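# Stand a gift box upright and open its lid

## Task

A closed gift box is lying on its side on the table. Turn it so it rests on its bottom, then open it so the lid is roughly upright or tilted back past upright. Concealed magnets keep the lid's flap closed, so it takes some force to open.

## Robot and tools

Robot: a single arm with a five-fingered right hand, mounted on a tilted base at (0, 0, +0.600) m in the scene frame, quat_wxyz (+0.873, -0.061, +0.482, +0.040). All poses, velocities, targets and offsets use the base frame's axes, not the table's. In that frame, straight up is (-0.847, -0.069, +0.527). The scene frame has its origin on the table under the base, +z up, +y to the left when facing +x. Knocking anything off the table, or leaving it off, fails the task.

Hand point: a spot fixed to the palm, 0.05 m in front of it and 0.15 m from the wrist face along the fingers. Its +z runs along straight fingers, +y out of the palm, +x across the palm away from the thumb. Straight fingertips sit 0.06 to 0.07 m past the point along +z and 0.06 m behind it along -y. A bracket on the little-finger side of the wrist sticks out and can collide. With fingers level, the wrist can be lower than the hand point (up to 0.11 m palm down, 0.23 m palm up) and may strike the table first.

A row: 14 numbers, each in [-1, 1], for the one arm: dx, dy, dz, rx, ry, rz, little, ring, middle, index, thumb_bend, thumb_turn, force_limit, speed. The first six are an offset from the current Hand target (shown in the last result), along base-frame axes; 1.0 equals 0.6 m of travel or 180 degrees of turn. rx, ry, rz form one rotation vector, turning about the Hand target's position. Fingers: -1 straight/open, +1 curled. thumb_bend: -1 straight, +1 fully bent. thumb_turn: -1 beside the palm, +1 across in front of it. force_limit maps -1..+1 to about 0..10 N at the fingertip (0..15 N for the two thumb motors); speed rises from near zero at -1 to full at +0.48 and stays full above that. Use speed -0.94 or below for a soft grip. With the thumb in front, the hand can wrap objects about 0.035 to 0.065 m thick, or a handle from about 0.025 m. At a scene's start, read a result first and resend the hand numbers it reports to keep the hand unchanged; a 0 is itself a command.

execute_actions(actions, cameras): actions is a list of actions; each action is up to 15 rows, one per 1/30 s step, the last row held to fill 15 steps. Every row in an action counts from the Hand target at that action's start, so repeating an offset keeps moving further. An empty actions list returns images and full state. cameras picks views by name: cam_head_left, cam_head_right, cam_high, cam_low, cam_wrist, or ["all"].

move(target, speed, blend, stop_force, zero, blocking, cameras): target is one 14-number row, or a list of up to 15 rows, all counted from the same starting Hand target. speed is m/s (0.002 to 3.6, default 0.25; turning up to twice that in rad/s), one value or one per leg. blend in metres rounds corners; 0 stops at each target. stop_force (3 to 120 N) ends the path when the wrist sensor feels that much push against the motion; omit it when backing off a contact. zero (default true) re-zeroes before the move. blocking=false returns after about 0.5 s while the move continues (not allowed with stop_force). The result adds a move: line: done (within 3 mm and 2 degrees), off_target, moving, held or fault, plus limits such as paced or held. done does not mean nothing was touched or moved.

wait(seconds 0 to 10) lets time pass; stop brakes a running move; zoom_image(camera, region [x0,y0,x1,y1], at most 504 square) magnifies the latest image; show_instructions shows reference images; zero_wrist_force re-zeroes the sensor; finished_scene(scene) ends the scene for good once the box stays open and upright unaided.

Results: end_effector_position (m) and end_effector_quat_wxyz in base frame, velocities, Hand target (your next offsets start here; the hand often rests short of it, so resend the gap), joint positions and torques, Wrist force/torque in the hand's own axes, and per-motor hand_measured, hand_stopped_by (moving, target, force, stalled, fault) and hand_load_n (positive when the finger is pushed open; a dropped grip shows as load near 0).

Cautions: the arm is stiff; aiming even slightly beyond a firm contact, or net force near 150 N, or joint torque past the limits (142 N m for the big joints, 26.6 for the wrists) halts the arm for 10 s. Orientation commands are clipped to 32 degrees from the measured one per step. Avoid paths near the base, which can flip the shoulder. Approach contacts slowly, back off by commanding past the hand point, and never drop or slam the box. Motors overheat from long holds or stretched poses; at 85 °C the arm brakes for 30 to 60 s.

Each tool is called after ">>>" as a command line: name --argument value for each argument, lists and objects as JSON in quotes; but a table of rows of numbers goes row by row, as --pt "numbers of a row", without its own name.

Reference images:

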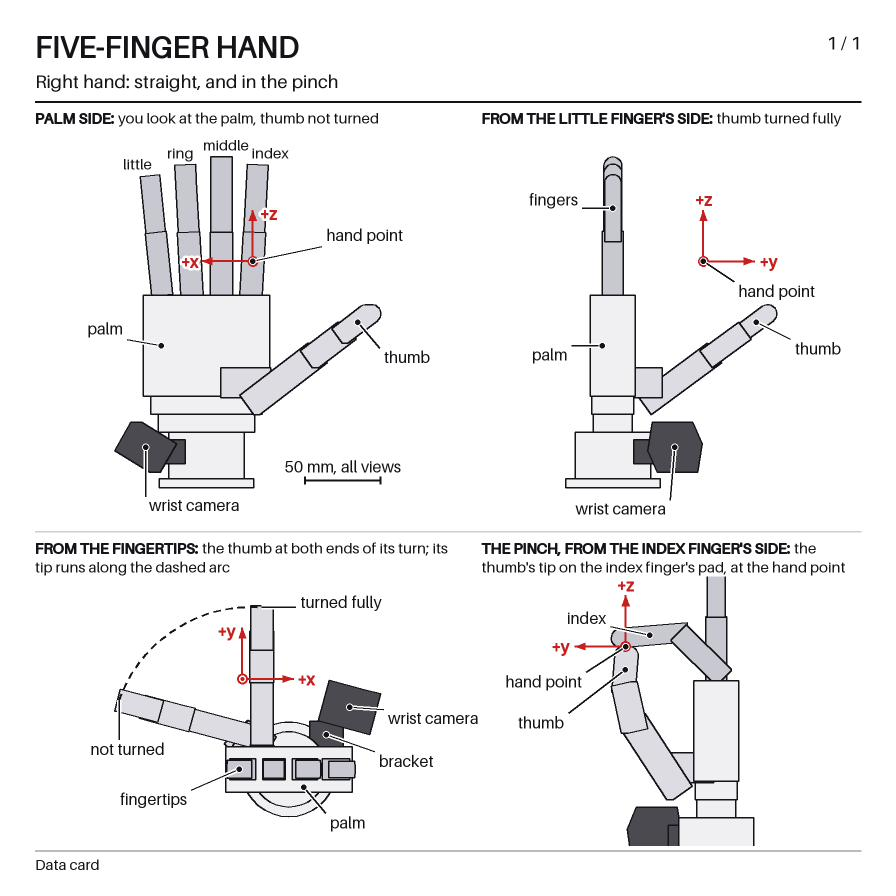

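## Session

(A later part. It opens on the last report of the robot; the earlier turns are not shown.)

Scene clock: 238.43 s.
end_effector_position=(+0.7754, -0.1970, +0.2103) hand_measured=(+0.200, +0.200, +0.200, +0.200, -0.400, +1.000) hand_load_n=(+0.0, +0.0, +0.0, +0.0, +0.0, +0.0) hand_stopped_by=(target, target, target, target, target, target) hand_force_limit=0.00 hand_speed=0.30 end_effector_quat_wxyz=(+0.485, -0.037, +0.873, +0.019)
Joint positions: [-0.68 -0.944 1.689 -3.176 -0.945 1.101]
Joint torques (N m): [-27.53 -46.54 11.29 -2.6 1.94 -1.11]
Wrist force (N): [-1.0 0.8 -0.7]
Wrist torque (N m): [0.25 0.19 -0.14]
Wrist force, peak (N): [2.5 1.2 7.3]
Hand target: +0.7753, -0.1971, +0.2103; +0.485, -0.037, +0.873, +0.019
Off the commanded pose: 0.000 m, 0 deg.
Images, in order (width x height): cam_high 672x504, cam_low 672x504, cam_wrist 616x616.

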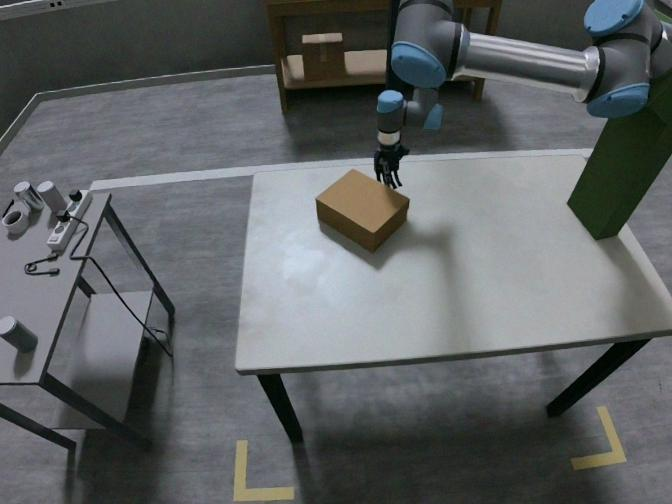

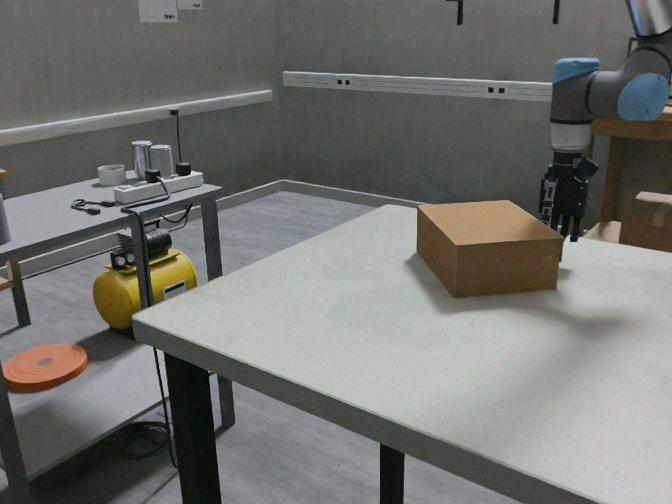

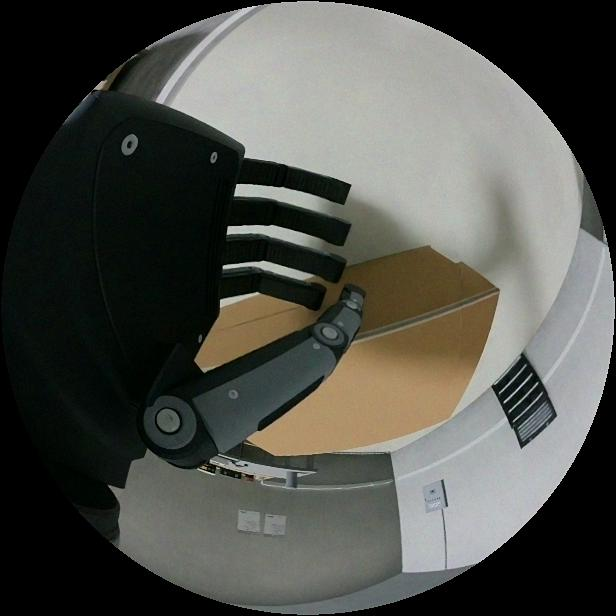

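>>> move --pt "-0.0142 -0.0169 -0.0250 0 0 0 0.2 0.2 0.2 0.2 -0.4 1 0 0.3" --pt "0.0366 -0.0128 -0.0567 0 0 0 0.2 0.2 0.2 0.2 -0.4 1 0 0.3" --pt "0.0565 0.0109 -0.0217 0 0 0 0.2 0.2 0.2 0.2 -0.4 1 0 0.3" --pt "0.0269 0.0101 0.0002 0 0 0 0.2 0.2 0.2 0.2 -0.4 1 0 0.3" --speed '[0.1,0.1,0.03,0.02]' --blend '[0.005,0.003,0,0]' --cameras '["cam_wrist","cam_low"]'

>>> zoom_image --camera "cam_low" --region '[420, 140, 640, 310]'

Scene clock: 242.10 s.
end_effector_position=(+0.7913, -0.1910, +0.2104) hand_measured=(+0.200, +0.200, +0.200, +0.200, -0.400, +1.000) hand_load_n=(+0.0, +0.0, +0.0, +0.0, -0.5, -0.5) hand_stopped_by=(target, target, target, target, target, target) hand_force_limit=0.00 hand_speed=0.30 end_effector_quat_wxyz=(+0.485, -0.037, +0.873, +0.019)
Joint positions: [-0.656 -0.921 1.647 -3.169 -0.964 1.12]
Joint torques (N m): [-10.46 -32.9 -13.65 -0.97 0.38 -0.73]
Wrist force (N): [-0.8 0.5 -0.7]
Wrist torque (N m): [0.25 0.18 -0.08]
Wrist force, peak (N): [-2.1 1.3 -0.9]
Hand target: +0.7915, -0.1910, +0.2104; +0.485, -0.037, +0.873, +0.019
Off the commanded pose: 0.000 m, 0 deg.
move: done
Images, in order (width x height): cam_low 672x504, cam_wrist 616x616.

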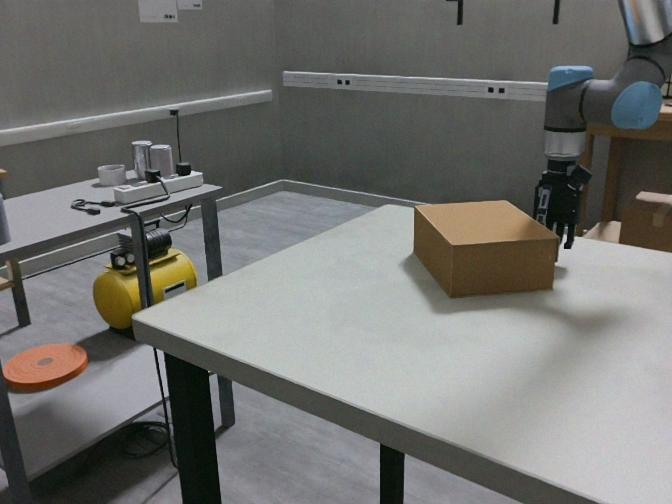

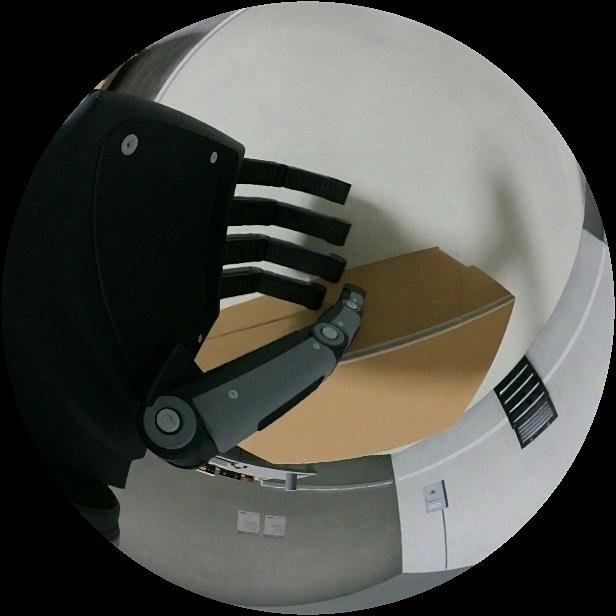

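Scaled by 2.291 from the camera's 672x504 image, which has a finer 960x720 frame.

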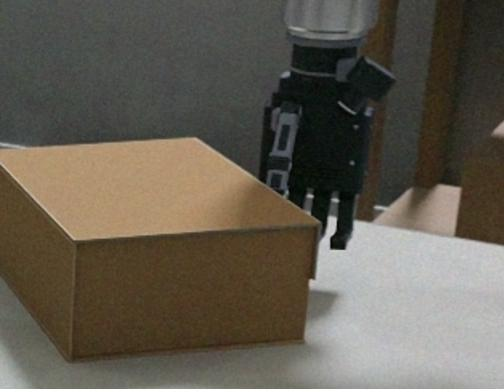

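>>> move --target '[-0.0141,-0.0011,0.0088,0,0,0,0.2,0.2,0.2,0.2,-0.4,1,0,0.3]' --speed 0.015 --cameras '["cam_wrist","cam_low"]'

>>> zoom_image --camera "cam_wrist" --region '[180, 230, 560, 480]'

Scene clock: 243.37 s.
end_effector_position=(+0.7829, -0.1917, +0.2157) hand_measured=(+0.200, +0.200, +0.200, +0.200, -0.400, +1.000) hand_load_n=(+0.0, +0.0, +0.0, +0.5, +0.0, +0.0) hand_stopped_by=(target, target, target, target, target, target) hand_force_limit=0.00 hand_speed=0.30 end_effector_quat_wxyz=(+0.485, -0.037, +0.873, +0.019)
Joint positions: [-0.666 -0.943 1.67 -3.165 -0.957 1.113]
Joint torques (N m): [-13.19 -33.14 -12.86 -0.79 0.84 -0.92]
Wrist force (N): [-0.8 0.4 -0.4]
Wrist torque (N m): [0.23 0.20 -0.08]
Wrist force, peak (N): [-0.9 0.6 -0.9]
Hand target: +0.7830, -0.1917, +0.2157; +0.485, -0.037, +0.873, +0.019
Off the commanded pose: 0.000 m, 0 deg.
move: done
Images, in order (width x height): cam_low 672x504, cam_wrist 616x616.

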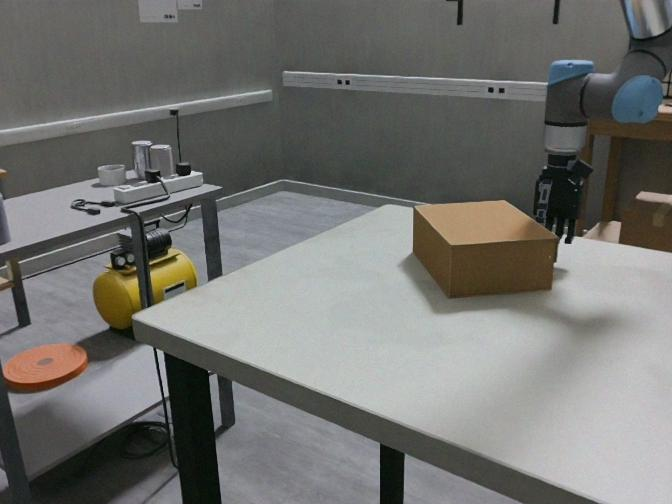

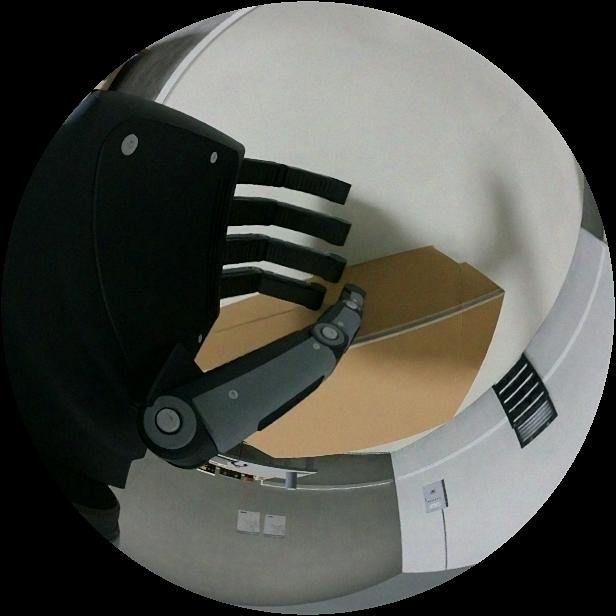

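Scaled by 1.326 from the camera's 616x616 image, which has a finer 880x880 frame.

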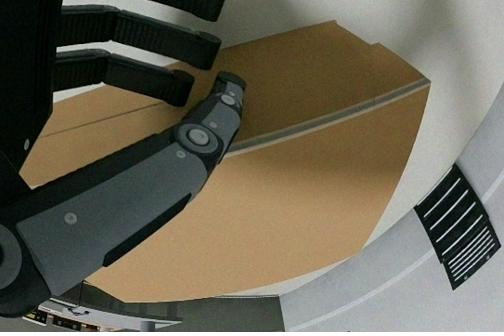

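>>> move --pt "-0.0142 -0.0169 -0.0250 0 0 0 0.2 0.2 0.2 0.2 -0.1 1 0 0.3" --pt "0.0296 -0.0133 -0.0523 0 0 0 0.2 0.2 0.2 0.2 -0.1 1 0 0.3" --pt "0.0495 0.0104 -0.0173 0 0 0 0.2 0.2 0.2 0.2 -0.1 1 0 0.3" --pt "0.0255 0.0085 -0.0023 0 0 0 0.2 0.2 0.2 0.2 -0.1 1 0 0.3" --speed '[0.1,0.1,0.03,0.02]' --blend '[0,0.003,0,0]' --cameras '["cam_wrist","cam_low"]'

>>> zoom_image --camera "cam_low" --region '[420, 140, 640, 310]'

Scene clock: 247.23 s.
end_effector_position=(+0.7982, -0.1866, +0.2143) hand_measured=(+0.200, +0.200, +0.200, +0.200, -0.100, +1.000) hand_load_n=(+0.0, +0.0, +0.0, +0.0, +0.0, +0.0) hand_stopped_by=(target, target, target, target, target, target) hand_force_limit=0.00 hand_speed=0.30 end_effector_quat_wxyz=(+0.485, -0.037, +0.873, +0.019)
Joint positions: [-0.644 -0.917 1.629 -3.16 -0.973 1.13]
Joint torques (N m): [-9.18 -32.49 -15.15 -0.54 0.13 -0.38]
Wrist force (N): [-1.1 0.8 -0.5]
Wrist torque (N m): [0.25 0.19 -0.08]
Wrist force, peak (N): [-1.0 0.9 -1.7]
Hand target: +0.7983, -0.1866, +0.2143; +0.485, -0.037, +0.873, +0.019
Off the commanded pose: 0.000 m, 0 deg.
move: done
Images, in order (width x height): cam_low 672x504, cam_wrist 616x616.

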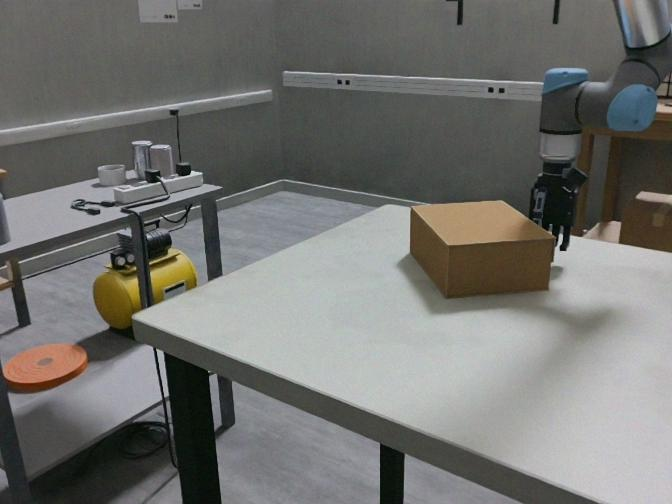

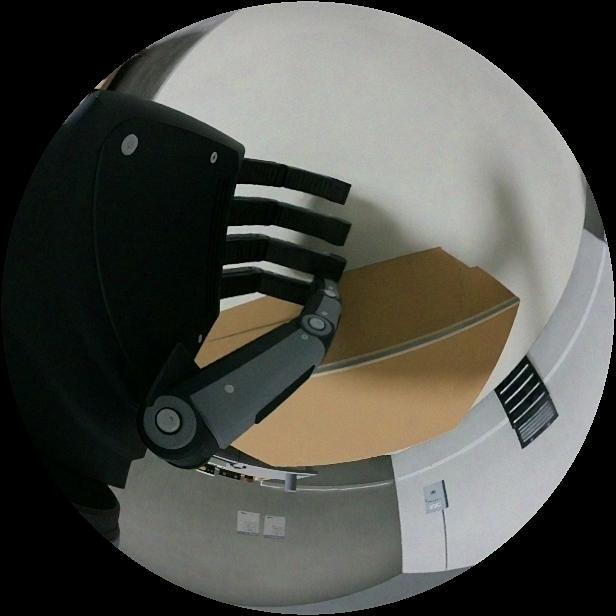

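Scaled by 2.291 from the camera's 672x504 image, which has a finer 960x720 frame.

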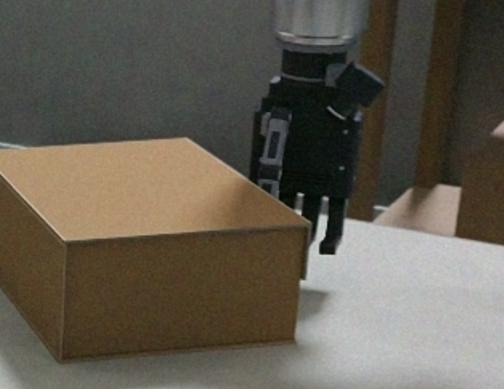

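>>> move --target '[-0.0141,-0.0011,0.0088,0,0,0,0.2,0.2,0.2,0.2,-0.1,1,0,0.3]' --speed 0.015 --cameras '["cam_wrist","cam_low"]'

>>> zoom_image --camera "cam_wrist" --region '[220, 200, 540, 420]'

Scene clock: 248.37 s.
end_effector_position=(+0.7897, -0.1873, +0.2196) hand_measured=(+0.200, +0.200, +0.200, +0.200, -0.100, +1.000) hand_load_n=(+0.0, +0.0, +0.0, +1.0, +0.0, +0.0) hand_stopped_by=(target, target, target, target, target, target) hand_force_limit=0.00 hand_speed=0.30 end_effector_quat_wxyz=(+0.485, -0.037, +0.873, +0.019)
Joint positions: [-0.653 -0.94 1.652 -3.156 -0.966 1.123]
Joint torques (N m): [-12.81 -32.17 -12.62 -0.69 0.96 -1.08]
Wrist force (N): [-0.8 0.2 -0.7]
Wrist torque (N m): [0.24 0.22 -0.09]
Wrist force, peak (N): [-1.3 0.7 -0.7]
Hand target: +0.7899, -0.1872, +0.2196; +0.485, -0.037, +0.873, +0.019
Off the commanded pose: 0.000 m, 0 deg.
move: done
Images, in order (width x height): cam_low 672x504, cam_wrist 616x616.

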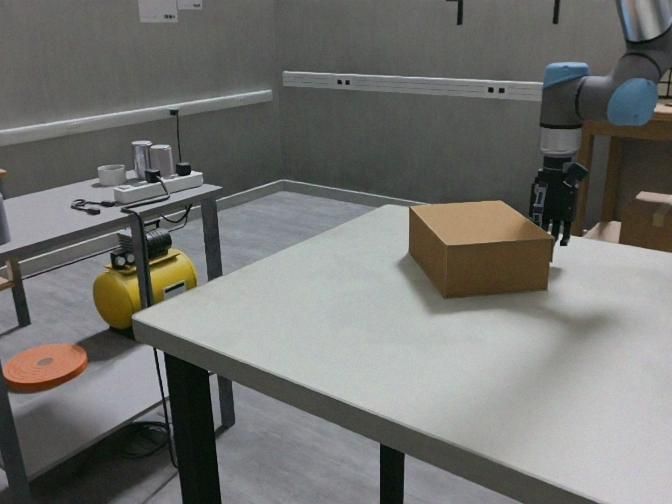

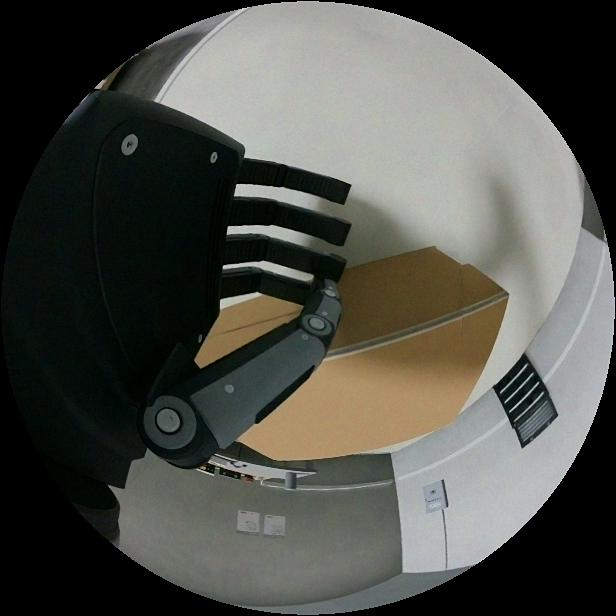

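Scaled by 1.575 from the camera's 616x616 image, which has a finer 880x880 frame.

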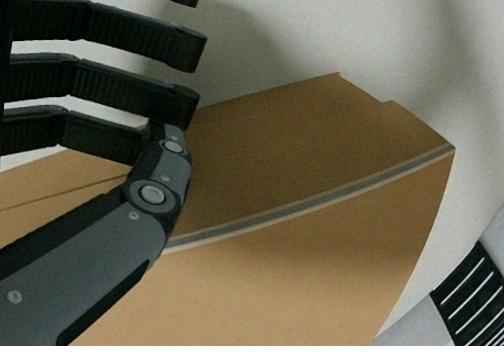

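>>> move --target '[-0.0085,-0.0005,0.0060,0,0,0,0.2,0.2,0.2,0.2,-0.1,1,0,0.3]' --speed 0.01 --cameras '["cam_low"]'

>>> zoom_image --camera "cam_low" --region '[420, 140, 640, 310]'

Scene clock: 250.33 s.
end_effector_position=(+0.7847, -0.1875, +0.2232) hand_measured=(+0.200, +0.200, +0.200, +0.200, -0.100, +1.000) hand_load_n=(+0.0, +0.0, +0.5, +0.5, +0.0, +0.0) hand_stopped_by=(target, target, target, target, target, target) hand_force_limit=0.00 hand_speed=0.30 end_effector_quat_wxyz=(+0.485, -0.037, +0.873, +0.019)
Joint positions: [-0.659 -0.954 1.666 -3.153 -0.962 1.119]
Joint torques (N m): [-18.36 -36.41 -3.72 -0.46 1.74 -1.72]
Wrist force (N): [-0.7 0.4 -0.3]
Wrist torque (N m): [0.25 0.21 -0.08]
Wrist force, peak (N): [-1.0 0.6 -0.7]
Hand target: +0.7848, -0.1875, +0.2232; +0.485, -0.037, +0.873, +0.019
Off the commanded pose: 0.000 m, 0 deg.
move: done
Images, in order (width x height): cam_low 672x504.

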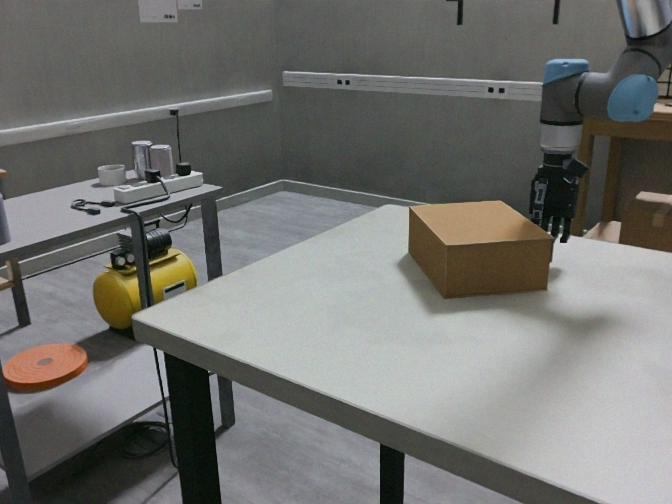

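Scaled by 2.291 from the camera's 672x504 image, which has a finer 960x720 frame.

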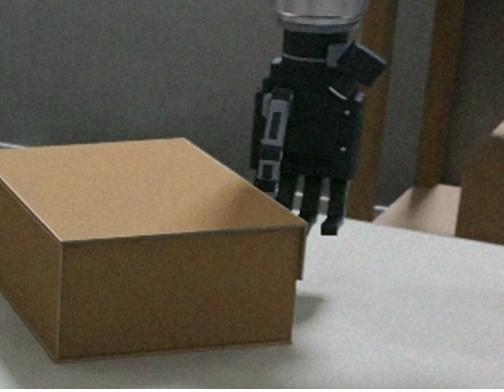

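>>> move --pt "-0.0544 -0.0406 -0.0293 0 0 0 0.2 0.2 0.2 0.2 -0.1 1 0 0.3" --pt "-0.1283 -0.1208 0.0122 0.2681 0.0215 -0.1672 -0.9 -0.9 -0.9 -0.9 -0.4 1 0 0.3" --pt "-0.1283 -0.1208 0.0122 0.2681 0.0215 -0.1672 -0.9 -0.9 -0.9 -0.9 -1 -1 0 0.3" --pt "-0.1283 -0.1208 0.0122 0.2681 0.0215 -0.1672 0.3 0.3 0.3 0.3 -1 -1 0 0.3" --speed 0.35 --blend '[0.02,0,0,0]' --cameras '["cam_wrist","cam_high"]'

>>> zoom_image --camera "cam_wrist" --region '[300, 130, 580, 400]'

Scene clock: 257.73 s.
end_effector_position=(+0.7078, -0.2600, +0.2305) hand_measured=(+0.300, +0.300, +0.300, +0.300, -1.000, -1.000) hand_load_n=(+0.0, +0.0, +0.0, +0.0, +0.0, +0.0) hand_stopped_by=(target, target, target, target, target, target) hand_force_limit=0.00 hand_speed=0.30 end_effector_quat_wxyz=(+0.418, +0.384, +0.785, +0.248)
Joint positions: [-0.805 -1.068 1.941 -3.238 -0.853 1.989]
Joint torques (N m): [-5.85 -28.54 -1.76 -0.96 1.96 2.46]
Wrist force (N): [-0.3 0.6 -0.7]
Wrist torque (N m): [0.24 0.09 -0.04]
Wrist force, peak (N): [-2.7 1.9 0.0]
Hand target: +0.7078, -0.2600, +0.2305; +0.418, +0.384, +0.785, +0.248
Off the commanded pose: 0.000 m, 0 deg.
move: done
Images, in order (width x height): cam_high 672x504, cam_wrist 616x616.

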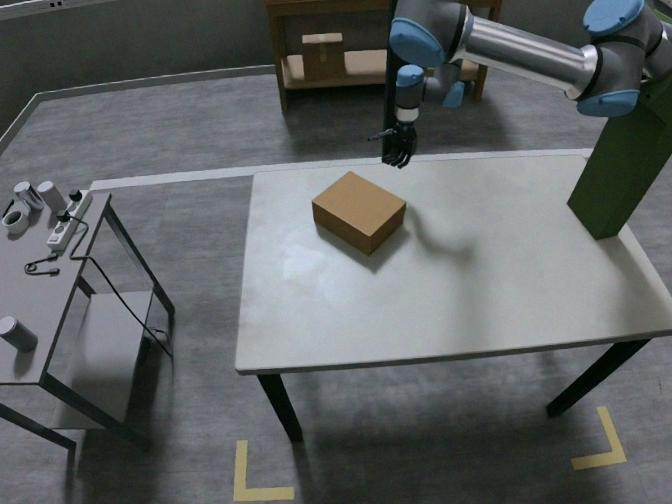

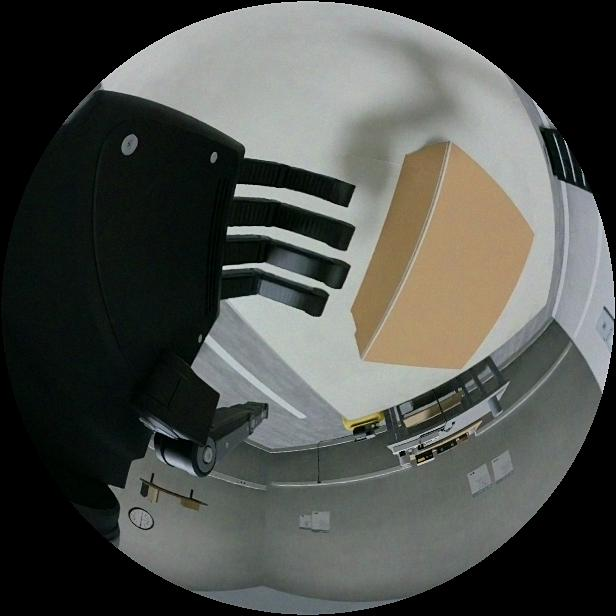

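Scaled by 1.800 from the camera's 616x616 image, which has a finer 880x880 frame.

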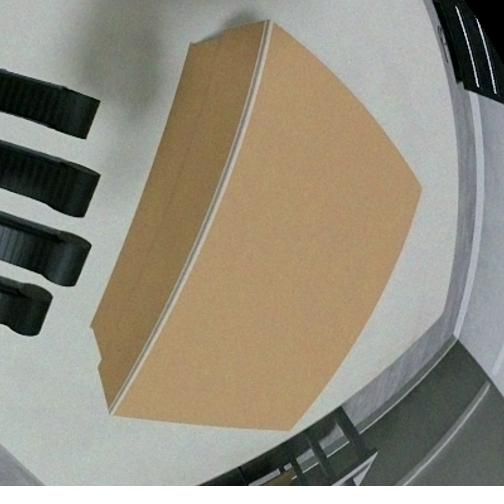

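>>> move --pt "0.1574 0.0008 -0.0884 0 0 0 0.3 0.3 0.3 0.3 -1 -1 0 0.3" --pt "0.1970 0.0588 -0.0173 0 0 0 0.3 0.3 0.3 0.3 -1 -1 0 0.3" --pt "0.2148 0.0849 0.0147 0 0 0 0.3 0.3 0.3 0.3 -1 -1 0 0.3" --speed '[0.15,0.1,0.03]' --blend '[0.01,0.005,0]' --cameras '["cam_wrist","cam_high"]'

>>> zoom_image --camera "cam_wrist" --region '[220, 80, 540, 400]'

Scene clock: 261.00 s.
end_effector_position=(+0.8368, -0.2090, +0.2396) hand_measured=(+0.300, +0.300, +0.300, +0.300, -1.000, -1.000) hand_load_n=(+0.0, +0.0, +0.0, +0.0, -0.5, +0.0) hand_stopped_by=(target, target, target, target, target, target) hand_force_limit=0.00 hand_speed=0.30 end_effector_quat_wxyz=(+0.418, +0.385, +0.785, +0.248)
Joint positions: [-0.592 -0.899 1.619 -3.19 -1.013 2.165]
Joint torques (N m): [-25.01 -34.91 8.15 -4.02 1.51 -0.79]
Wrist force (N): [-1.0 0.2 -0.3]
Wrist torque (N m): [0.20 0.15 -0.17]
Wrist force, peak (N): [-0.2 0.7 -2.1]
Hand target: +0.8367, -0.2091, +0.2393; +0.418, +0.384, +0.785, +0.248
Off the commanded pose: 0.000 m, 0 deg.
move: done
Images, in order (width x height): cam_high 672x504, cam_wrist 616x616.

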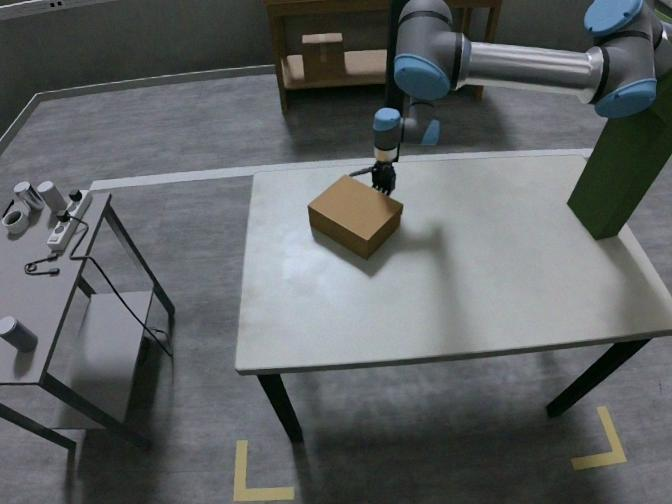

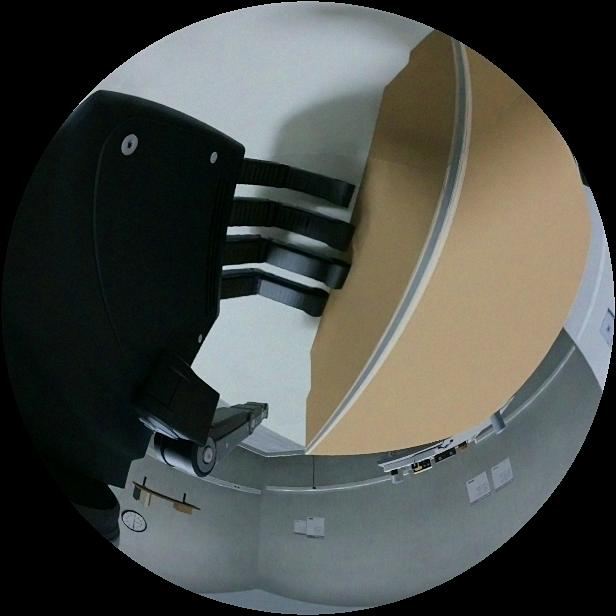

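Scaled by 1.575 from the camera's 616x616 image, which has a finer 880x880 frame.

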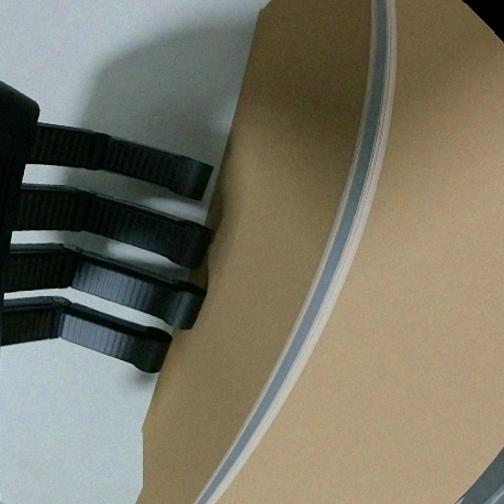

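>>> execute_actions --actions '[[[-0.0550,-0.0044,0.0343,0,0,0,0.3,0.3,0.3,0.3,-1,-1,0,0.3]]]' --cameras '["cam_wrist","cam_low","cam_high"]'

>>> zoom_image --camera "cam_wrist" --region '[220, 80, 540, 400]'

>>> zoom_image --camera "cam_low" --region '[400, 140, 620, 310]'

Scene clock: 261.90 s.
end_effector_position=(+0.8037, -0.2117, +0.2599) hand_measured=(+0.300, +0.300, +0.300, +0.300, -1.000, -1.000) hand_load_n=(+0.0, +0.0, +1.0, +0.0, +0.0, +0.0) hand_stopped_by=(target, target, target, target, target, target) hand_force_limit=0.00 hand_speed=0.30 end_effector_quat_wxyz=(+0.418, +0.384, +0.785, +0.248)
Joint positions: [-0.627 -0.988 1.711 -3.179 -0.986 2.139]
Joint torques (N m): [-24.23 -46.49 10.79 -2.44 1.94 -0.71]
Wrist force (N): [-1.0 0.6 0.0]
Wrist torque (N m): [0.21 0.15 -0.11]
Wrist force, peak (N): [1.4 -2.2 7.6]
Hand target: +0.8037, -0.2117, +0.2599; +0.418, +0.384, +0.785, +0.248
Off the commanded pose: 0.000 m, 0 deg.
Images, in order (width x height): cam_high 672x504, cam_low 672x504, cam_wrist 616x616.

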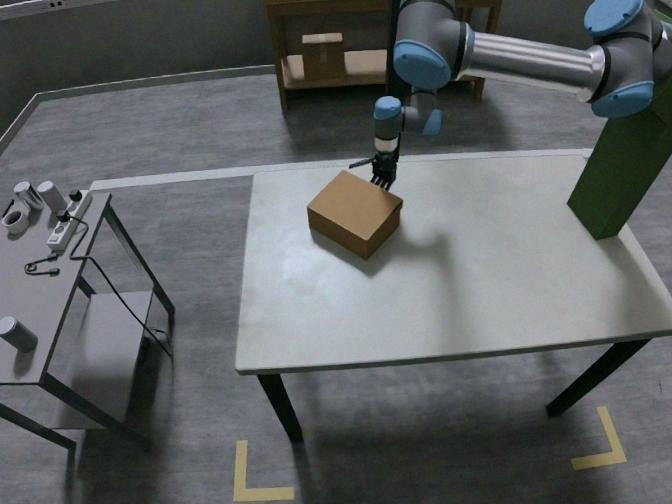

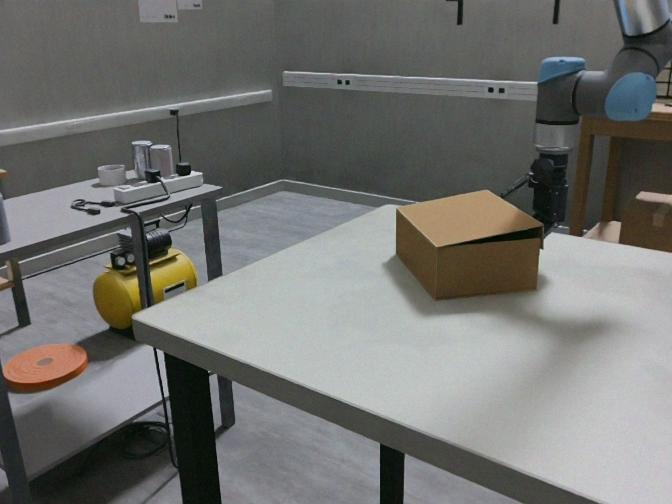

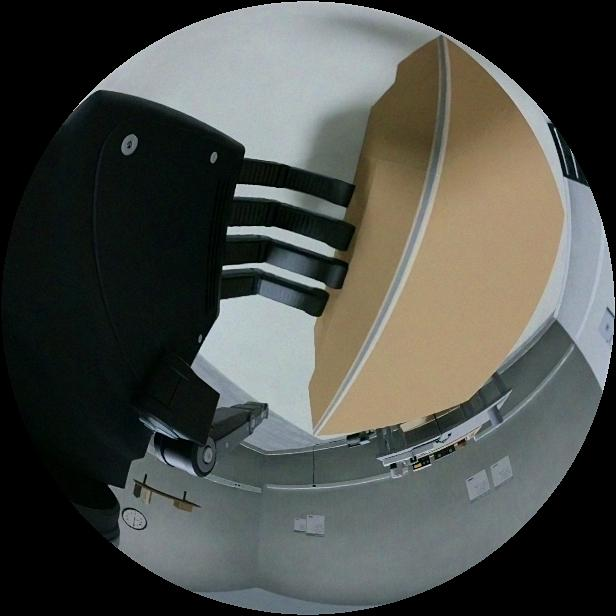

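Scaled by 1.575 from the camera's 616x616 image, which has a finer 880x880 frame.

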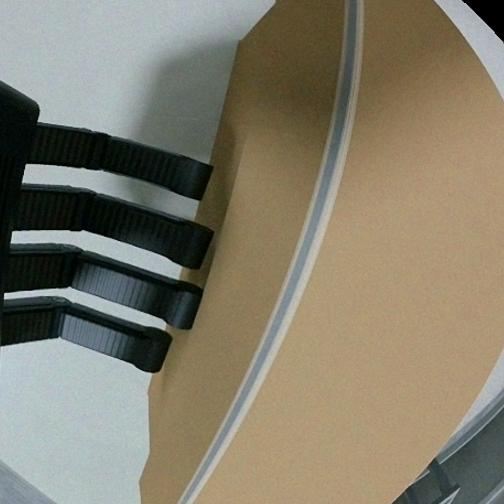

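Scaled by 2.291 from the camera's 672x504 image, which has a finer 960x720 frame.

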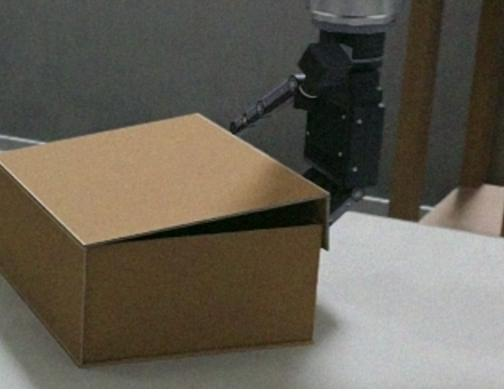

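>>> move --target '[-0.0423,-0.0034,0.0264,0,0,0,0.3,0.3,0.3,0.3,-1,-1,0,0.3]' --speed 0.03 --cameras '["cam_wrist","cam_low"]'

>>> zoom_image --camera "cam_low" --region '[380, 120, 620, 310]'

Scene clock: 264.03 s.
end_effector_position=(+0.7781, -0.2138, +0.2757) hand_measured=(+0.300, +0.300, +0.300, +0.300, -1.000, -1.000) hand_load_n=(+0.0, +0.0, +1.0, +0.0, +0.0, +0.5) hand_stopped_by=(target, target, target, target, target, target) hand_force_limit=0.00 hand_speed=0.30 end_effector_quat_wxyz=(+0.418, +0.385, +0.785, +0.248) end_effector_velocity=(+0.002, +0.000, -0.001) end_effector_angular_velocity=(+0.000, +0.000, +0.002)
Joint positions: [-0.656 -1.057 1.776 -3.162 -0.963 2.116]
Joint velocities: [0.002 0.005 -0.005 0 0 0]
Joint torques (N m): [-2.49 -31.69 -13.41 -2.77 -1.01 0.75]
Wrist force (N): [-1.1 0.7 0.0]
Wrist torque (N m): [0.26 0.20 -0.09]
Wrist force, peak (N): [-1.1 1.0 -0.1]
Hand target: +0.7783, -0.2138, +0.2757; +0.418, +0.384, +0.785, +0.248
Off the commanded pose: 0.000 m, 0 deg.
move: done
Images, in order (width x height): cam_low 672x504, cam_wrist 616x616.

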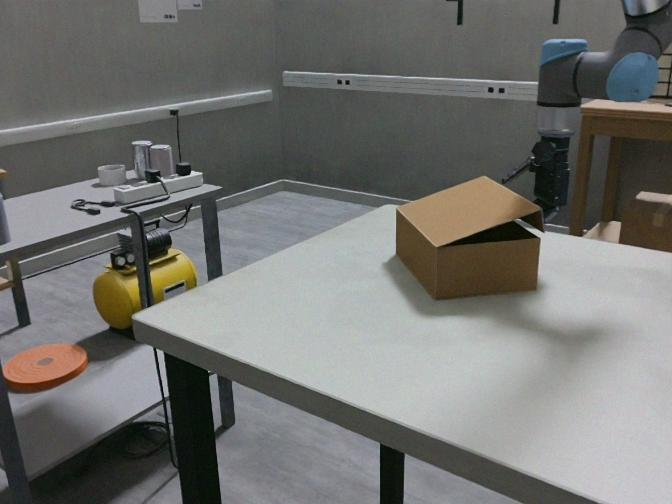

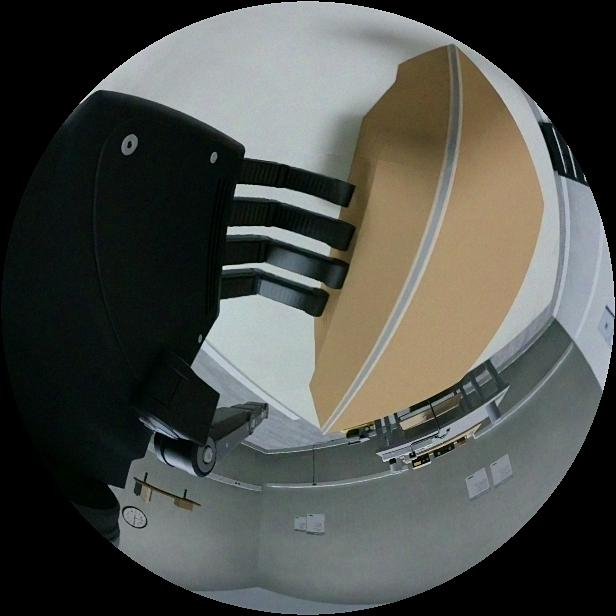

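Scaled by 2.100 from the camera's 672x504 image, which has a finer 960x720 frame.

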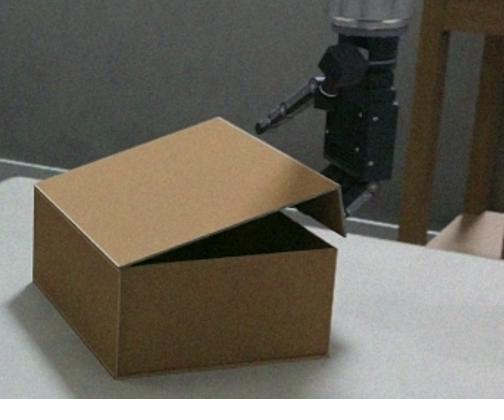

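>>> move --pt "-0.0198 -0.0016 0.0123 0 0 0 0.3 0.3 0.3 0.3 -1 -1 0 0.3" --pt "-0.0108 0.0312 0.0626 0 0 0 0.3 0.3 0.3 0.3 -1 -1 0 0.3" --speed 0.03 --cameras '["cam_wrist","cam_low","cam_high"]'

>>> zoom_image --camera "cam_low" --region '[380, 120, 620, 310]'

Scene clock: 266.63 s.
end_effector_position=(+0.7719, -0.1949, +0.3135) hand_measured=(+0.300, +0.300, +0.300, +0.300, -1.000, -1.000) hand_load_n=(+0.0, +0.0, +0.0, +0.0, +0.0, +0.0) hand_stopped_by=(target, target, target, target, target, target) hand_force_limit=0.00 hand_speed=0.30 end_effector_quat_wxyz=(+0.418, +0.385, +0.785, +0.248)
Joint positions: [-0.636 -1.138 1.786 -3.1 -0.979 2.132]
Joint torques (N m): [-22.73 -33.67 -1.71 -3.8 0.55 -0.67]
Wrist force (N): [-0.9 0.9 -0.5]
Wrist torque (N m): [0.25 0.17 -0.15]
Wrist force, peak (N): [-1.0 1.4 -0.6]
Hand target: +0.7718, -0.1950, +0.3133; +0.418, +0.384, +0.785, +0.248
Off the commanded pose: 0.000 m, 0 deg.
move: done
Images, in order (width x height): cam_high 672x504, cam_low 672x504, cam_wrist 616x616.

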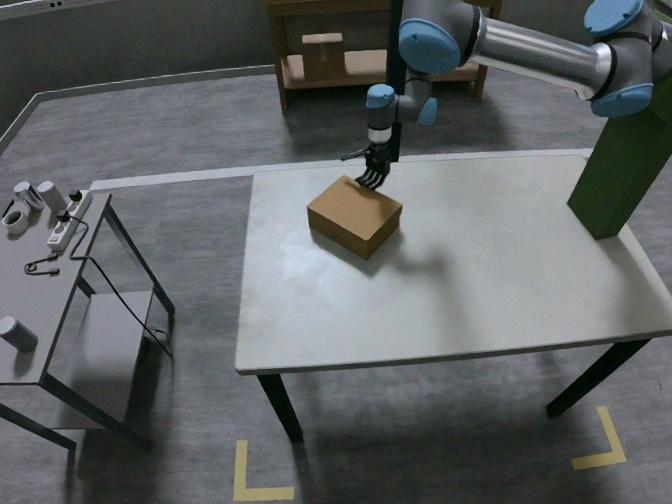

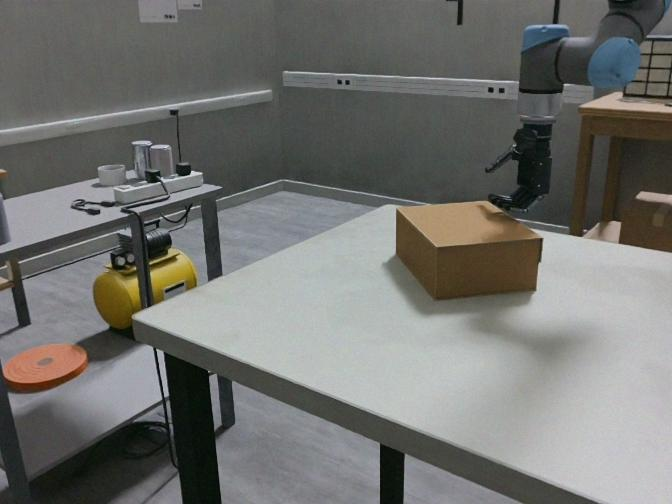

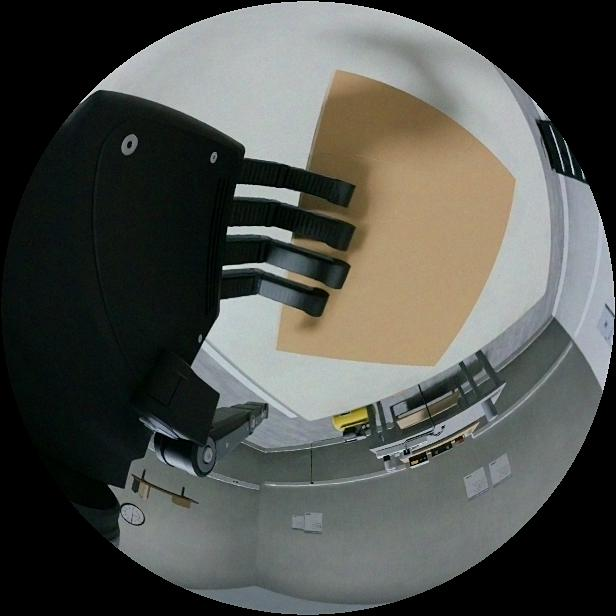

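Scaled by 2.100 from the camera's 672x504 image, which has a finer 960x720 frame.

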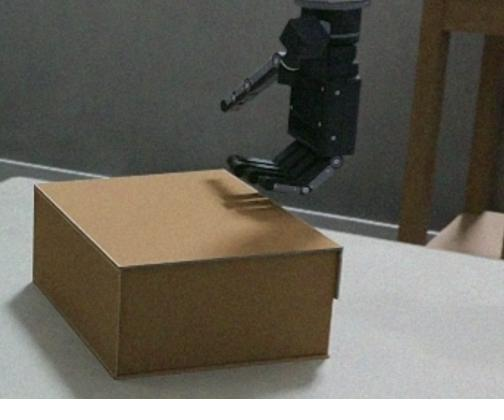

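>>> move --pt "-0.0435 -0.0538 -0.0608 0 0 0 0.3 0.3 0.3 0.3 -1 -1 0 0.3" --pt "0.0952 -0.0427 -0.1473 0 0 0 0.3 0.3 0.3 0.3 -1 -1 0 0.3" --pt "0.1104 -0.0204 -0.1201 0 0 0 0.3 0.3 0.3 0.3 -1 -1 0 0.3" --speed '[0.12,0.12,0.03]' --blend '[0.01,0.003,0]'

>>> execute_actions --actions '[[[-0.0550,-0.0044,0.0343,0,0,0,0.3,0.3,0.3,0.3,-1,-1,0,0.3]]]' --cameras '["cam_wrist","cam_low","cam_high"]'

>>> zoom_image --camera "cam_low" --region '[380, 120, 620, 310]'

Scene clock: 271.33 s.
end_effector_position=(+0.8382, -0.2072, +0.2415) hand_measured=(+0.300, +0.300, +0.300, +0.300, -1.000, -1.000) hand_load_n=(+0.0, +0.0, +0.0, +0.0, +0.0, +0.0) hand_stopped_by=(target, target, target, target, target, target) hand_force_limit=0.00 hand_speed=0.30 end_effector_quat_wxyz=(+0.418, +0.385, +0.785, +0.248)
Joint positions: [-0.588 -0.9 1.615 -3.187 -1.016 2.167]
Joint torques (N m): [-24.43 -34.19 7.65 -4 1.5 -0.94]
Wrist force (N): [-0.9 0.5 -0.4]
Wrist torque (N m): [0.21 0.14 -0.15]
Wrist force, peak (N): [-0.9 2.2 -0.4]
Hand target: +0.8380, -0.2073, +0.2412; +0.418, +0.384, +0.785, +0.248
Off the commanded pose: 0.000 m, 0 deg.
move: done

Scene clock: 272.03 s.
end_effector_position=(+0.8051, -0.2099, +0.2619) hand_measured=(+0.300, +0.300, +0.300, +0.300, -1.000, -1.000) hand_load_n=(+0.0, +0.0, +1.0, +0.0, +0.0, +0.0) hand_stopped_by=(target, target, target, target, target, target) hand_force_limit=0.00 hand_speed=0.30 end_effector_quat_wxyz=(+0.418, +0.384, +0.785, +0.248)
Joint positions: [-0.623 -0.989 1.707 -3.176 -0.989 2.141]
Joint torques (N m): [-23.94 -47.63 9.66 -2.18 2.01 -0.69]
Wrist force (N): [-0.9 0.7 0.0]
Wrist torque (N m): [0.22 0.13 -0.11]
Wrist force, peak (N): [1.2 -2.0 7.9]
Hand target: +0.8050, -0.2099, +0.2618; +0.418, +0.384, +0.785, +0.248
Off the commanded pose: 0.000 m, 0 deg.
Images, in order (width x height): cam_high 672x504, cam_low 672x504, cam_wrist 616x616.

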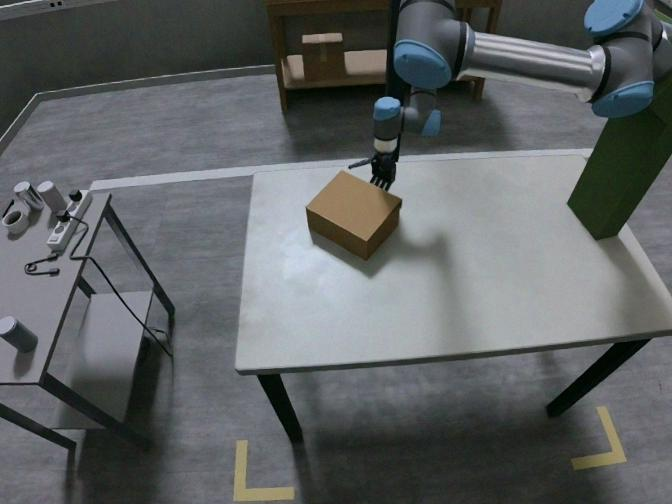

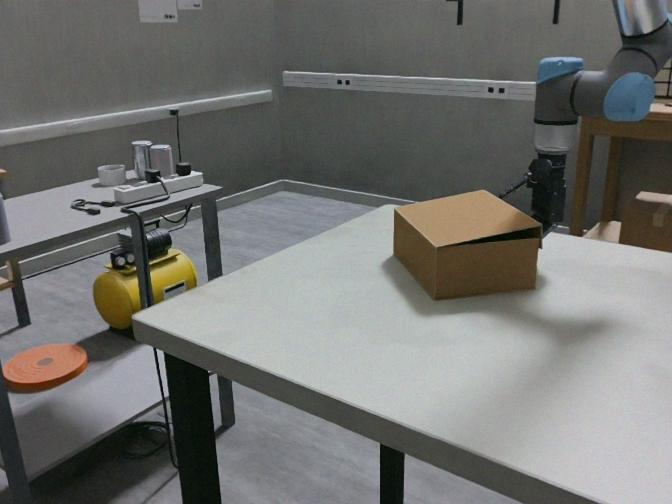

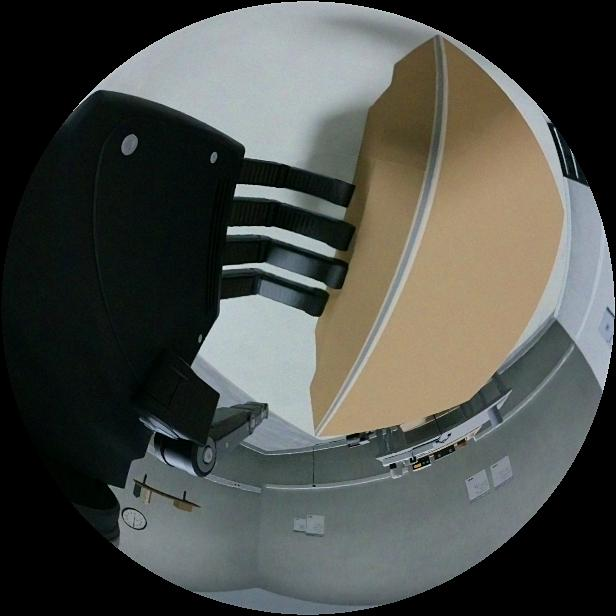

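Scaled by 2.100 from the camera's 672x504 image, which has a finer 960x720 frame.

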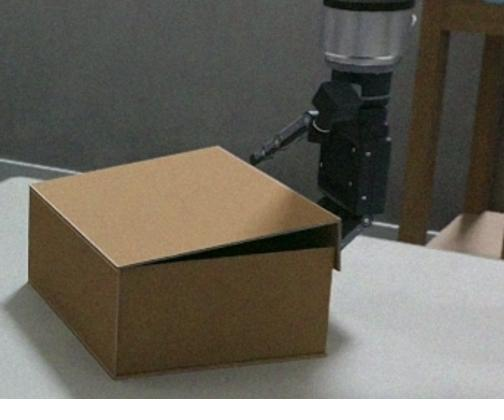

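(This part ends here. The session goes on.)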